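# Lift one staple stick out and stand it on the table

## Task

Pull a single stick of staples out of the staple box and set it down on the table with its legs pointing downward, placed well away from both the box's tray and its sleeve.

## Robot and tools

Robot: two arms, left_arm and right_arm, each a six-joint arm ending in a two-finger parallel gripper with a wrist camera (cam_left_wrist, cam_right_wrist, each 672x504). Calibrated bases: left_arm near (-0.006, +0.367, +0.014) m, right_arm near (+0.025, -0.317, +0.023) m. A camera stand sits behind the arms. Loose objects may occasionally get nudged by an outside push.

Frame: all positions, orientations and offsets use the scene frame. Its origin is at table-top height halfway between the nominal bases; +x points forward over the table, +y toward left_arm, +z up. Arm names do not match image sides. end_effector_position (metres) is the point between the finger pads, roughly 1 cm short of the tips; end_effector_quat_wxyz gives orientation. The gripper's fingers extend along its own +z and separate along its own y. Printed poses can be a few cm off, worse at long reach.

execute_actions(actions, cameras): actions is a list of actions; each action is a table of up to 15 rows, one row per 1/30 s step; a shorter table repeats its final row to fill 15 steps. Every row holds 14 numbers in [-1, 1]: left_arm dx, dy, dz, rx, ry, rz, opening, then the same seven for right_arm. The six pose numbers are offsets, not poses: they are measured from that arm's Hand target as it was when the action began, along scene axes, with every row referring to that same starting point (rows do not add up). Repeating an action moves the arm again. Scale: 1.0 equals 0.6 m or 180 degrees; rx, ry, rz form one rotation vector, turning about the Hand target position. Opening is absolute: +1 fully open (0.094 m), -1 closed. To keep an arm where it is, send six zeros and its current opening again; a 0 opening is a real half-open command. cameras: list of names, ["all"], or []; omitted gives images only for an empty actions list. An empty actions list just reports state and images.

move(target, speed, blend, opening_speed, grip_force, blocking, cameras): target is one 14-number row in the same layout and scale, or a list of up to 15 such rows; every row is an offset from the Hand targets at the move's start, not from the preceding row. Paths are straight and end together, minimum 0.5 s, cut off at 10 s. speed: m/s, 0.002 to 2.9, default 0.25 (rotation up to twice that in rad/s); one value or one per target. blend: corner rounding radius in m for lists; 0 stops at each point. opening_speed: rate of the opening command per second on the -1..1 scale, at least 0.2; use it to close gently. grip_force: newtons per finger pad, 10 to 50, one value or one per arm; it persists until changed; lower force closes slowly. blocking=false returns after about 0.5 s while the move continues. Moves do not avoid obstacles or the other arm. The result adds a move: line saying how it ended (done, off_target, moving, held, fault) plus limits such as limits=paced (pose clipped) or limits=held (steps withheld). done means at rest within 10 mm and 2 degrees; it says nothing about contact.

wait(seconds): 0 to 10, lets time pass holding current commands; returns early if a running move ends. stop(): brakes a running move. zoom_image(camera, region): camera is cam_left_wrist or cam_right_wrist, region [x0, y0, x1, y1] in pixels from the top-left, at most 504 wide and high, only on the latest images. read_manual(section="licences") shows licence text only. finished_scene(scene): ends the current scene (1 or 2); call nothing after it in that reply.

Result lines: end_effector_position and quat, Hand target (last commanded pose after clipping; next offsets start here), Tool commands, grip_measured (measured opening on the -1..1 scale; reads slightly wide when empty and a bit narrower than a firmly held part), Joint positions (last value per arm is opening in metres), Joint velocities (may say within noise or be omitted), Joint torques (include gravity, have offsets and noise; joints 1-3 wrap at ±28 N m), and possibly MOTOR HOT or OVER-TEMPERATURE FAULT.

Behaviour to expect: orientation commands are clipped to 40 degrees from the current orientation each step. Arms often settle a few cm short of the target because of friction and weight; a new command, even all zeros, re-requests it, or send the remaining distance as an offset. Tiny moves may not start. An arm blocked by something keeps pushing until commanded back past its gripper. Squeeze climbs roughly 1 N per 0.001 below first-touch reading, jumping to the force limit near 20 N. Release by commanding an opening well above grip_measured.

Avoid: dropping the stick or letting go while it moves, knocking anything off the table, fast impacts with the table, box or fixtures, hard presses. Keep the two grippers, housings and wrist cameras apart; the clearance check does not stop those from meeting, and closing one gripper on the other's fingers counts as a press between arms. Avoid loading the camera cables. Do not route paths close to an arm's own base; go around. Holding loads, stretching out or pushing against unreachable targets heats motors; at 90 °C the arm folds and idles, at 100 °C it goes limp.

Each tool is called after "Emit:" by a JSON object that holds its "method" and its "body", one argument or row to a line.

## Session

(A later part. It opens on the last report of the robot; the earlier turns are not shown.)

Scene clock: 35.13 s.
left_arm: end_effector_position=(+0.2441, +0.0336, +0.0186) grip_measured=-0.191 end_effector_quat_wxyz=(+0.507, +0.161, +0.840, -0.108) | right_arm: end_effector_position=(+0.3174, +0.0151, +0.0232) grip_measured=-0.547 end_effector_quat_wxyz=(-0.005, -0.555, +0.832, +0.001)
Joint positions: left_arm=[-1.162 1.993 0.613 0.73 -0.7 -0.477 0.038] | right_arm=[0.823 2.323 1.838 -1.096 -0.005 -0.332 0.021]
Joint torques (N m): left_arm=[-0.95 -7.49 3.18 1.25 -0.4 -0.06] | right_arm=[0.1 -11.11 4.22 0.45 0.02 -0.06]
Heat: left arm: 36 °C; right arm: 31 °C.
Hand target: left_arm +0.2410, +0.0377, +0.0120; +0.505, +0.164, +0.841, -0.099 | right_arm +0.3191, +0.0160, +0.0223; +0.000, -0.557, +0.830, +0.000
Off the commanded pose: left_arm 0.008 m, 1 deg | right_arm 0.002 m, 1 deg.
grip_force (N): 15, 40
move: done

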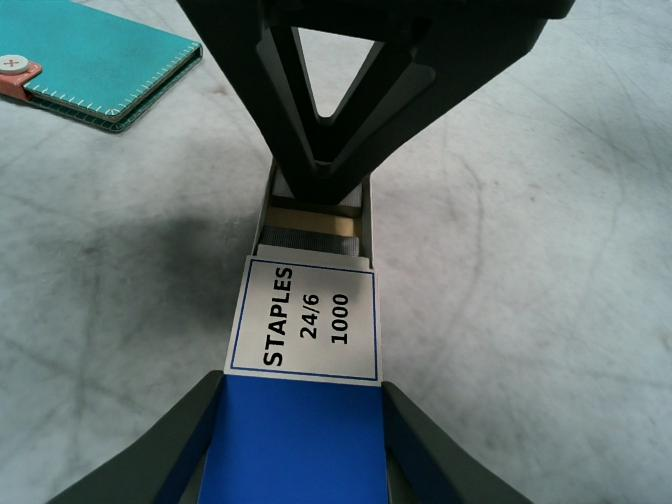

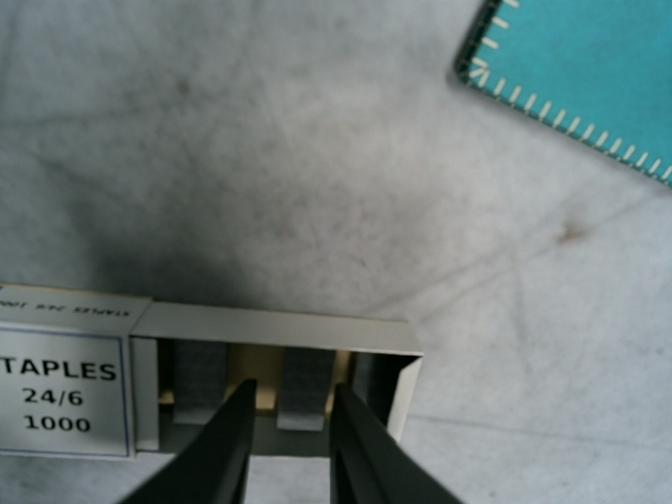

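Emit:
{"method": "move", "body": {
  "target": [0,0,0,0,0,0,-0.193,-0.001,-0.002,-0.017,0,0,0,-0.545],
  "speed": 0.04,
  "cameras": ["all"]
}}

Emit:
{"method": "zoom_image", "body": {
  "camera": "cam_right_wrist",
  "region": [200, 330, 420, 500]
}}

Emit:
{"method": "zoom_image", "body": {
  "camera": "cam_left_wrist",
  "region": [230, 80, 410, 270]
}}

Scene clock: 36.27 s.
left_arm: end_effector_position=(+0.2441, +0.0336, +0.0186) grip_measured=-0.191 end_effector_quat_wxyz=(+0.507, +0.161, +0.840, -0.108) | right_arm: end_effector_position=(+0.3170, +0.0147, +0.0156) grip_measured=-0.547 end_effector_quat_wxyz=(-0.002, -0.555, +0.832, +0.002)
Joint positions: left_arm=[-1.162 1.993 0.613 0.73 -0.7 -0.477 0.038] | right_arm=[0.823 2.323 1.807 -1.058 -0.005 -0.333 0.021]
Joint torques (N m): left_arm=[-0.95 -7.47 3.19 1.25 -0.4 -0.06] | right_arm=[0.03 -10.58 4.19 0.46 0.01 -0.05]
Heat: left arm: 36 °C; right arm: 31 °C.
Hand target: left_arm +0.2410, +0.0377, +0.0120; +0.505, +0.164, +0.841, -0.099 | right_arm +0.3186, +0.0149, +0.0121; +0.000, -0.557, +0.830, +0.000
Off the commanded pose: left_arm 0.008 m, 1 deg | right_arm 0.004 m, 0 deg.
grip_force (N): 15, 40
move: done

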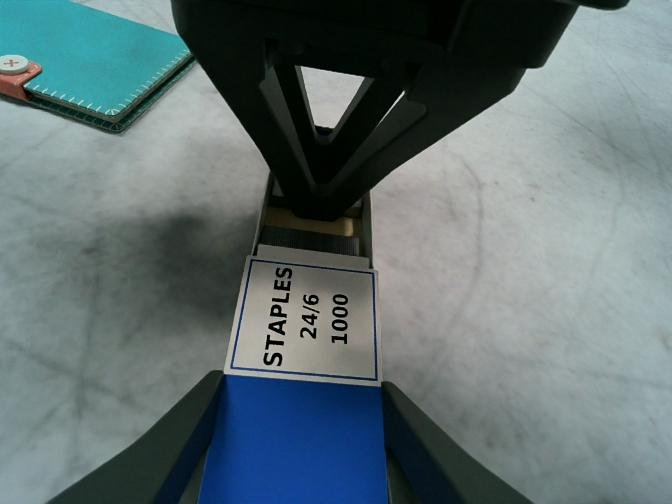

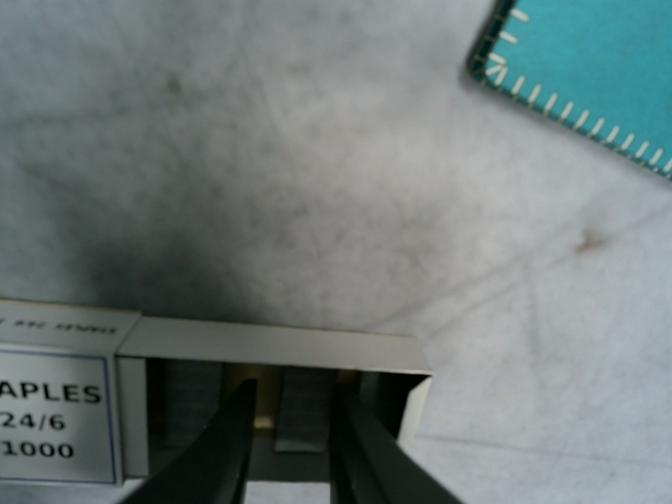

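Scaled by 2.291 from the camera's 672x504 image, which has a finer 960x720 frame.

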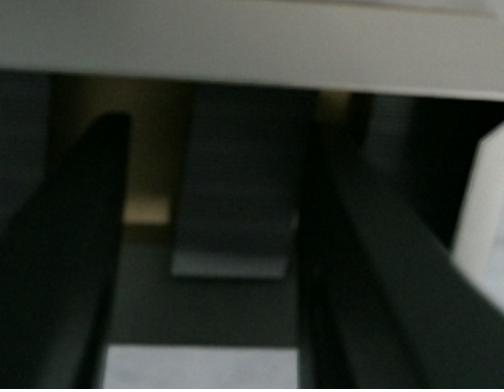

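Scaled by 2.653 from the camera's 672x504 image, which has a finer 960x720 frame.

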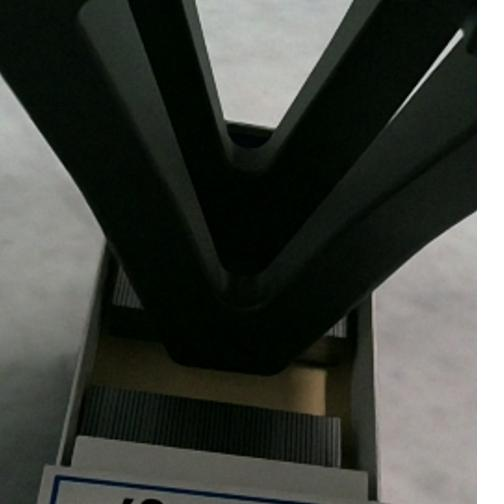

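Emit:
{"method": "move", "body": {
  "target": [
    [0,0,0,0,0,0,-0.193,0,0,-0.005,0,0,0,-0.545],
    [0,0,0,0,0,0,-0.193,0,0,-0.005,0,0,0,-0.78]
  ],
  "speed": 0.04,
  "grip_force": [15,15],
  "cameras": ["all"]
}}

Emit:
{"method": "zoom_image", "body": {
  "camera": "cam_right_wrist",
  "region": [200, 330, 420, 500]
}}

Scene clock: 38.03 s.
left_arm: end_effector_position=(+0.2441, +0.0336, +0.0186) grip_measured=-0.191 end_effector_quat_wxyz=(+0.507, +0.161, +0.840, -0.108) | right_arm: end_effector_position=(+0.3174, +0.0151, +0.0141) grip_measured=-0.691 end_effector_quat_wxyz=(+0.000, -0.555, +0.832, +0.003)
Joint positions: left_arm=[-1.162 1.993 0.613 0.73 -0.7 -0.477 0.038] | right_arm=[0.823 2.323 1.801 -1.048 -0.005 -0.333 0.015]
Joint torques (N m): left_arm=[-0.96 -7.47 3.18 1.25 -0.4 -0.06] | right_arm=[0.01 -10.37 4.21 0.45 0 -0.06]
Heat: left arm: 36 °C; right arm: 31 °C.
Hand target: left_arm +0.2410, +0.0377, +0.0120; +0.505, +0.164, +0.841, -0.099 | right_arm +0.3185, +0.0148, +0.0091; +0.000, -0.557, +0.830, +0.000
Off the commanded pose: left_arm 0.008 m, 1 deg | right_arm 0.005 m, 0 deg.
grip_force (N): 15, 15
move: done

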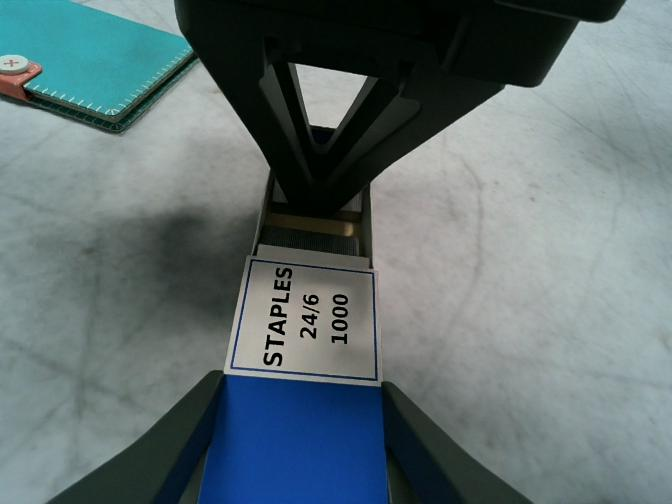

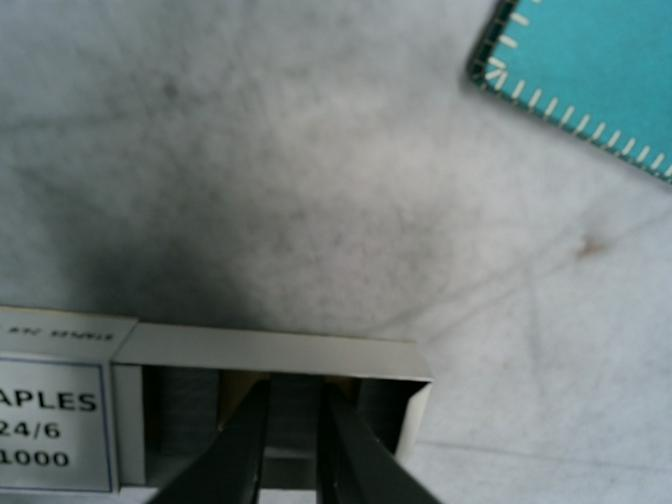

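Scaled by 2.291 from the camera's 672x504 image, which has a finer 960x720 frame.

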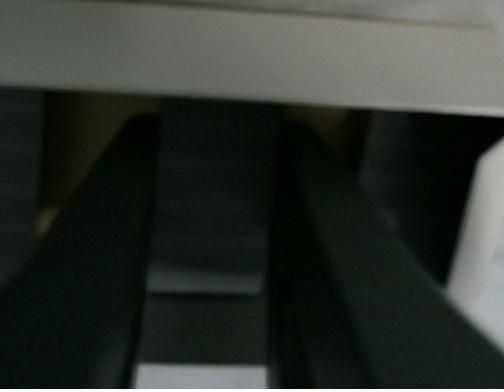

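Emit:
{"method": "move", "body": {
  "target": [0,0,0,0,0,0,-0.193,0,0,0.13,0,0,0,-0.78],
  "speed": 0.1,
  "cameras": ["all"]
}}

Emit:
{"method": "zoom_image", "body": {
  "camera": "cam_right_wrist",
  "region": [200, 250, 420, 500]
}}

Emit:
{"method": "zoom_image", "body": {
  "camera": "cam_left_wrist",
  "region": [230, 0, 430, 270]
}}

Scene clock: 39.70 s.
left_arm: end_effector_position=(+0.2441, +0.0336, +0.0186) grip_measured=-0.191 end_effector_quat_wxyz=(+0.507, +0.161, +0.840, -0.108) | right_arm: end_effector_position=(+0.3119, +0.0090, +0.0595) grip_measured=-0.692 end_effector_quat_wxyz=(-0.033, -0.555, +0.831, -0.006)
Joint positions: left_arm=[-1.162 1.993 0.613 0.73 -0.7 -0.477 0.038] | right_arm=[0.823 2.323 1.982 -1.297 -0.005 -0.333 0.014]
Joint torques (N m): left_arm=[-0.96 -7.49 3.19 1.25 -0.4 -0.06] | right_arm=[0.05 -15.13 6.67 0.17 0.02 -0.05]
Heat: left arm: 36 °C; right arm: 31 °C.
Hand target: left_arm +0.2410, +0.0377, +0.0120; +0.505, +0.164, +0.841, -0.099 | right_arm +0.3185, +0.0148, +0.0871; +0.000, -0.557, +0.830, +0.000
Off the commanded pose: left_arm 0.008 m, 1 deg | right_arm 0.029 m, 4 deg.
grip_force (N): 15, 15
move: off_target (right_arm)

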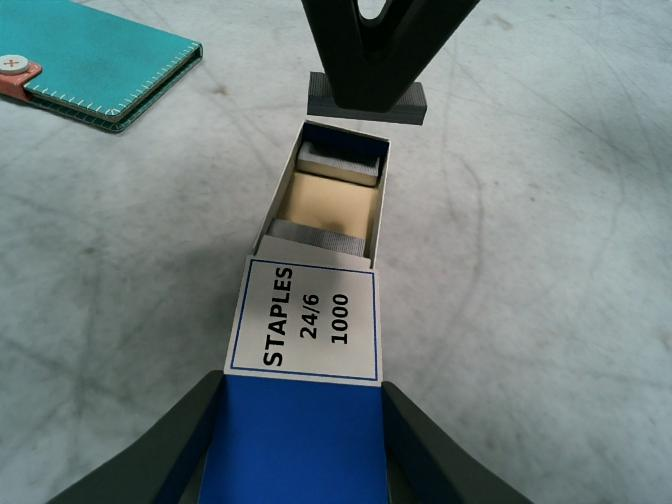

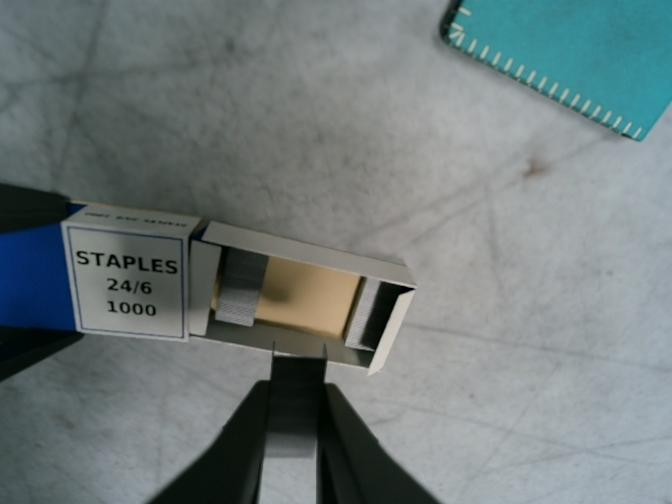

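Scaled by 2.016 from the camera's 672x504 image, which has a finer 960x720 frame.

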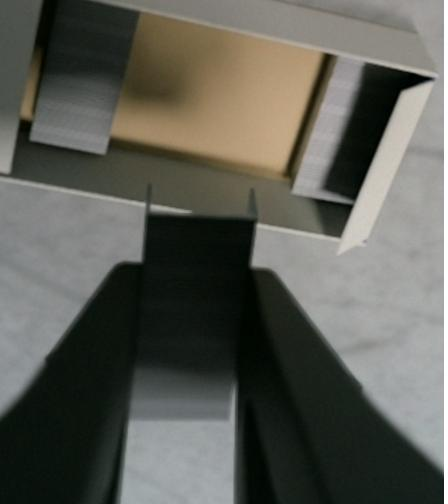

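Scaled by 1.867 from the camera's 672x504 image, which has a finer 960x720 frame.

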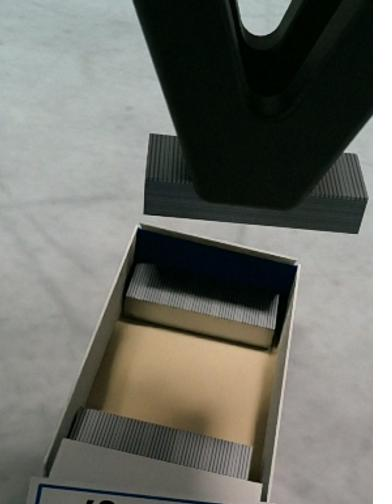

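Emit:
{"method": "move", "body": {
  "target": [
    [0,0,0,0,0,0,-0.193,0.0,-0.24,0,0,0,0,-0.78],
    [0,0,0,0,0,0,-0.193,0.0,-0.24,-0.1,0,0,0,-0.78]
  ],
  "speed": [0.2,0.1],
  "cameras": ["cam_right_wrist"]
}}

Scene clock: 42.43 s.
left_arm: end_effector_position=(+0.2441, +0.0336, +0.0186) grip_measured=-0.191 end_effector_quat_wxyz=(+0.507, +0.161, +0.840, -0.108) | right_arm: end_effector_position=(+0.3191, -0.1306, +0.0336) grip_measured=-0.692 end_effector_quat_wxyz=(+0.004, -0.555, +0.832, -0.003)
Joint positions: left_arm=[-1.162 1.993 0.613 0.73 -0.7 -0.477 0.038] | right_arm=[0.544 1.945 1.282 -0.9 0.006 -0.611 0.014]
Joint torques (N m): left_arm=[-0.96 -7.47 3.18 1.25 -0.4 -0.06] | right_arm=[0.18 -6.79 4.22 0.48 -0.1 -0.05]
Heat: left arm: 35 °C; right arm: 32 °C.
Hand target: left_arm +0.2410, +0.0377, +0.0120; +0.505, +0.164, +0.841, -0.099 | right_arm +0.3186, -0.1291, +0.0271; +0.000, -0.557, +0.830, +0.000
Off the commanded pose: left_arm 0.008 m, 1 deg | right_arm 0.007 m, 1 deg.
grip_force (N): 15, 15
move: done
Images, in order (width x height): cam_right_wrist 672x504.

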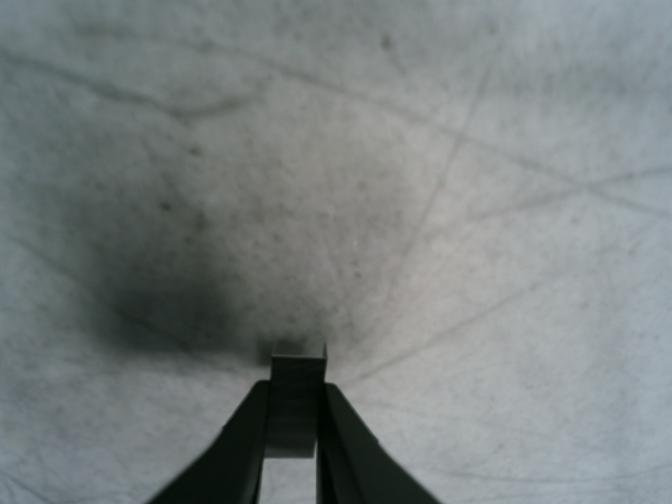

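Lower ~20 mm; also release left gripper.

Emit:
{"method": "move", "body": {
  "target": [0,0,0,0,0,0,0.0,0,0,-0.029,0,0,0,-0.78],
  "speed": 0.05,
  "cameras": ["cam_right_wrist"]
}}

Scene clock: 43.57 s.
left_arm: end_effector_position=(+0.2441, +0.0336, +0.0186) grip_measured=-0.001 end_effector_quat_wxyz=(+0.507, +0.161, +0.840, -0.108) | right_arm: end_effector_position=(+0.3196, -0.1302, +0.0168) grip_measured=-0.692 end_effector_quat_wxyz=(+0.005, -0.554, +0.832, -0.003)
Joint positions: left_arm=[-1.162 1.993 0.613 0.73 -0.7 -0.477 0.047] | right_arm=[0.544 1.974 1.25 -0.837 0.006 -0.611 0.014]
Joint torques (N m): left_arm=[-0.95 -7.49 3.19 1.25 -0.4 -0.06] | right_arm=[0.23 -6.78 3.99 0.52 -0.1 -0.07]
Heat: left arm: 35 °C; right arm: 32 °C.
Hand target: left_arm +0.2410, +0.0377, +0.0120; +0.505, +0.164, +0.841, -0.099 | right_arm +0.3186, -0.1291, +0.0098; +0.000, -0.557, +0.830, +0.000
Off the commanded pose: left_arm 0.008 m, 1 deg | right_arm 0.007 m, 1 deg.
grip_force (N): 15, 15
move: done
Images, in order (width x height): cam_right_wrist 672x504.

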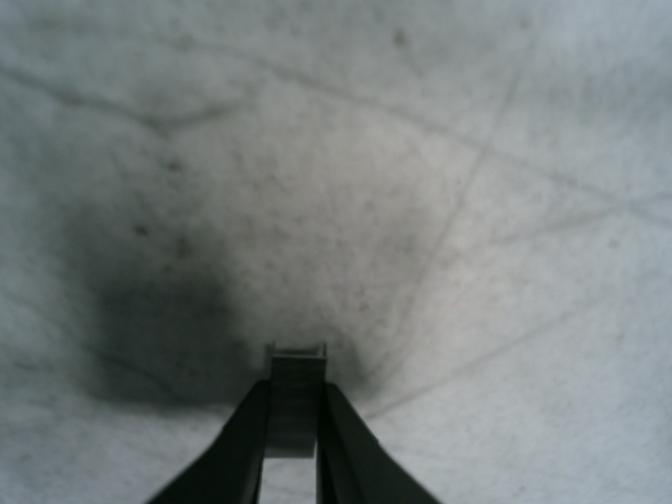

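Emit:
{"method": "move", "body": {
  "target": [0,0,0,0,0,0,0.0,0,0,-0.008,0,0,0,-0.78],
  "speed": 0.03,
  "cameras": ["cam_right_wrist"]
}}

Emit:
{"method": "zoom_image", "body": {
  "camera": "cam_right_wrist",
  "region": [220, 310, 370, 470]
}}

Scene clock: 44.50 s.
left_arm: end_effector_position=(+0.2441, +0.0336, +0.0186) grip_measured=-0.001 end_effector_quat_wxyz=(+0.507, +0.161, +0.840, -0.108) | right_arm: end_effector_position=(+0.3200, -0.1300, +0.0125) grip_measured=-0.692 end_effector_quat_wxyz=(+0.005, -0.554, +0.832, -0.003)
Joint positions: left_arm=[-1.162 1.993 0.613 0.73 -0.7 -0.477 0.047] | right_arm=[0.544 1.982 1.242 -0.82 0.006 -0.611 0.014]
Joint torques (N m): left_arm=[-0.96 -7.49 3.19 1.25 -0.4 -0.06] | right_arm=[0.16 -6.71 3.93 0.47 -0.07 -0.06]
Heat: left arm: 35 °C; right arm: 32 °C.
Hand target: left_arm +0.2410, +0.0377, +0.0120; +0.505, +0.164, +0.841, -0.099 | right_arm +0.3186, -0.1291, +0.0050; +0.000, -0.557, +0.830, +0.000
Off the commanded pose: left_arm 0.008 m, 1 deg | right_arm 0.008 m, 1 deg.
grip_force (N): 15, 15
move: done
Images, in order (width x height): cam_right_wrist 672x504.

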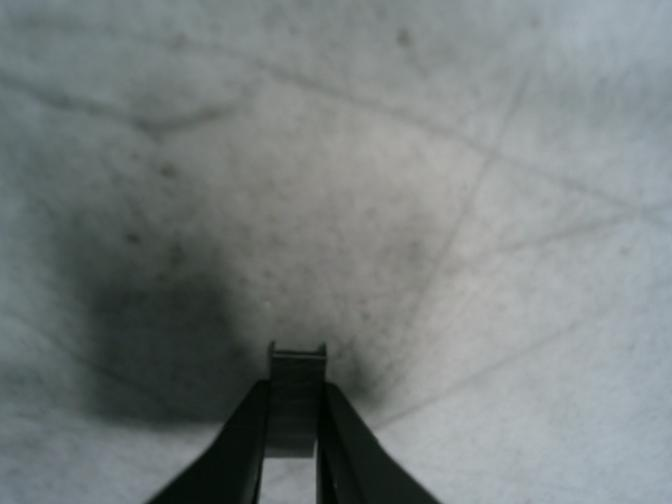

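Scaled by 3.150 from the camera's 672x504 image, which has a finer 960x720 frame.

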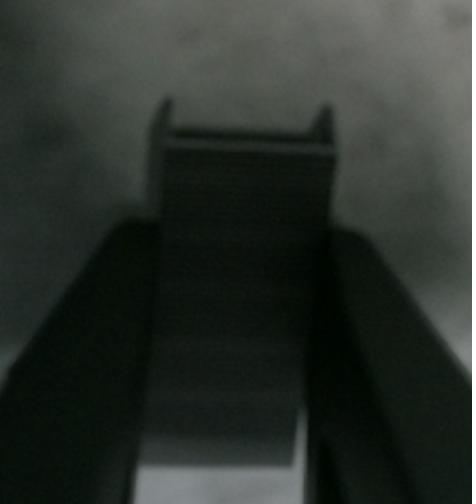

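Emit:
{"method": "move", "body": {
  "target": [0,0,0,0,0,0,0.0,0,0,-0.006,0,0,0,-0.78],
  "speed": 0.03,
  "cameras": ["cam_right_wrist"]
}}

Emit:
{"method": "zoom_image", "body": {
  "camera": "cam_right_wrist",
  "region": [220, 310, 370, 470]
}}

Scene clock: 45.33 s.
left_arm: end_effector_position=(+0.2441, +0.0336, +0.0186) grip_measured=-0.001 end_effector_quat_wxyz=(+0.507, +0.161, +0.840, -0.108) | right_arm: end_effector_position=(+0.3209, -0.1294, +0.0114) grip_measured=-0.692 end_effector_quat_wxyz=(+0.008, -0.555, +0.832, -0.003)
Joint positions: left_arm=[-1.162 1.993 0.613 0.73 -0.7 -0.477 0.047] | right_arm=[0.544 1.983 1.238 -0.81 0.006 -0.611 0.014]
Joint torques (N m): left_arm=[-0.95 -7.49 3.19 1.25 -0.4 -0.06] | right_arm=[0.23 -6.24 3.74 0.55 -0.11 -0.06]
Heat: left arm: 35 °C; right arm: 32 °C.
Hand target: left_arm +0.2410, +0.0377, +0.0120; +0.505, +0.164, +0.841, -0.099 | right_arm +0.3186, -0.1291, +0.0013; +0.000, -0.557, +0.830, +0.000
Off the commanded pose: left_arm 0.008 m, 1 deg | right_arm 0.010 m, 1 deg.
grip_force (N): 15, 15
move: done
Images, in order (width x height): cam_right_wrist 672x504.

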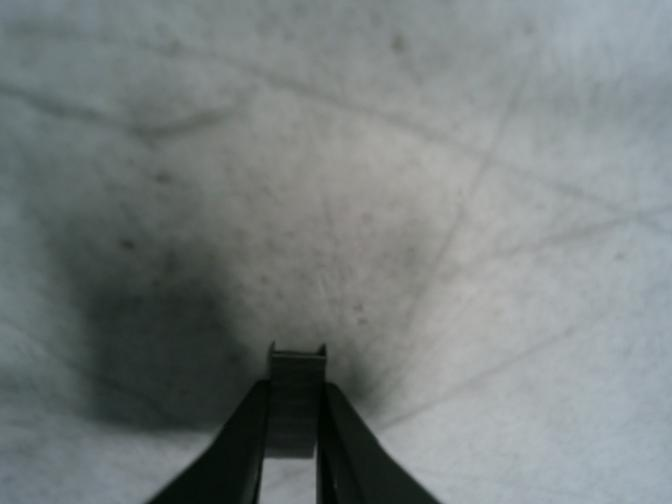

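Scaled by 3.150 from the camera's 672x504 image, which has a finer 960x720 frame.

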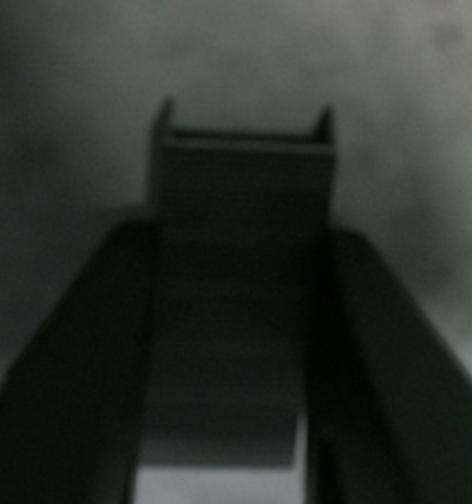

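Emit:
{"method": "move", "body": {
  "target": [0,0,0,0,0,0,0.3,0,0,0.002,0,0,0,-0.5],
  "speed": 0.03,
  "opening_speed": 0.3
}}

Emit:
{"method": "move", "body": {
  "target": [-0.08,0.03,0.14,0,0,0,0.3,0,0,0.15,0,0,0,-0.4],
  "speed": 0.12,
  "cameras": ["all"]
}}

Emit:
{"method": "zoom_image", "body": {
  "camera": "cam_right_wrist",
  "region": [200, 200, 400, 400]
}}

Scene clock: 46.70 s.
left_arm: end_effector_position=(+0.2441, +0.0336, +0.0186) grip_measured=+0.299 end_effector_quat_wxyz=(+0.507, +0.161, +0.840, -0.108) | right_arm: end_effector_position=(+0.3206, -0.1296, +0.0104) grip_measured=-0.502 end_effector_quat_wxyz=(+0.007, -0.555, +0.832, -0.003)
Joint positions: left_arm=[-1.162 1.993 0.613 0.73 -0.7 -0.477 0.061] | right_arm=[0.544 1.986 1.238 -0.81 0.006 -0.611 0.023]
Joint torques (N m): left_arm=[-0.96 -7.49 3.18 1.25 -0.4 -0.06] | right_arm=[0.14 -6.65 3.82 0.48 -0.09 -0.06]
Heat: left arm: 35 °C; right arm: 32 °C.
Hand target: left_arm +0.2410, +0.0377, +0.0120; +0.505, +0.164, +0.841, -0.099 | right_arm +0.3186, -0.1291, +0.0025; +0.000, -0.557, +0.830, +0.000
Off the commanded pose: left_arm 0.008 m, 1 deg | right_arm 0.008 m, 1 deg.
grip_force (N): 15, 15
move: done

Scene clock: 48.47 s.
left_arm: end_effector_position=(+0.1918, +0.0588, +0.0819) grip_measured=+0.299 end_effector_quat_wxyz=(+0.493, +0.177, +0.847, -0.091) | right_arm: end_effector_position=(+0.3129, -0.1345, +0.0745) grip_measured=-0.402 end_effector_quat_wxyz=(-0.026, -0.555, +0.832, -0.003)
Joint positions: left_arm=[-1.315 1.584 0.577 0.208 -0.804 -0.613 0.061] | right_arm=[0.544 1.921 1.42 -1.122 0.006 -0.611 0.028]
Joint torques (N m): left_arm=[-0.83 -8.38 6.79 1.02 -0.59 -0.09] | right_arm=[0.23 -11.11 6.41 0.19 -0.12 -0.07]
Heat: left arm: 36 °C; right arm: 32 °C.
Hand target: left_arm +0.1930, +0.0556, +0.0961; +0.505, +0.164, +0.841, -0.099 | right_arm +0.3185, -0.1292, +0.0925; +0.000, -0.557, +0.830, +0.000
Off the commanded pose: left_arm 0.015 m, 2 deg | right_arm 0.020 m, 3 deg.
grip_force (N): 15, 15
move: off_target (left_arm, right_arm)

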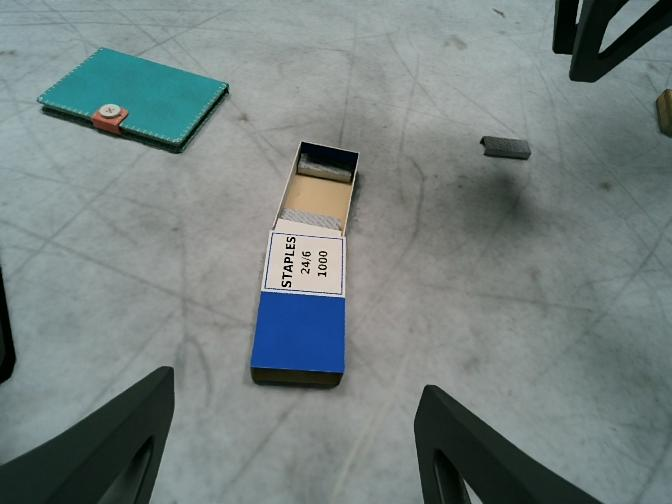

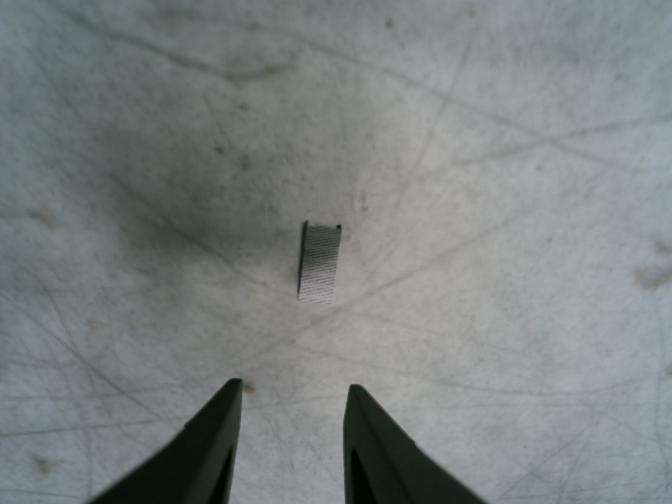

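Scaled by 2.520 from the camera's 672x504 image, which has a finer 960x720 frame.

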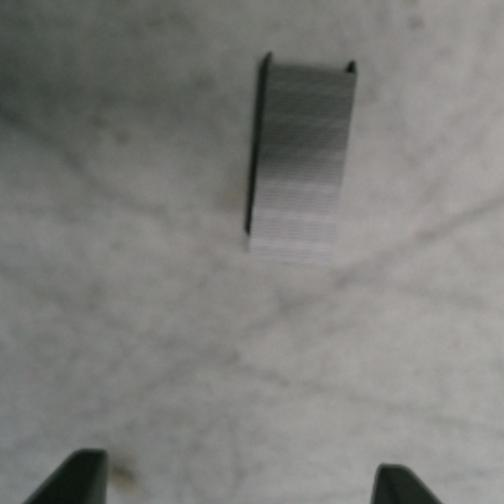

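Standing legs down.

Emit:
{"method": "finished_scene", "body": {
  "scene": 2
}}

The scene is finished: the task was done.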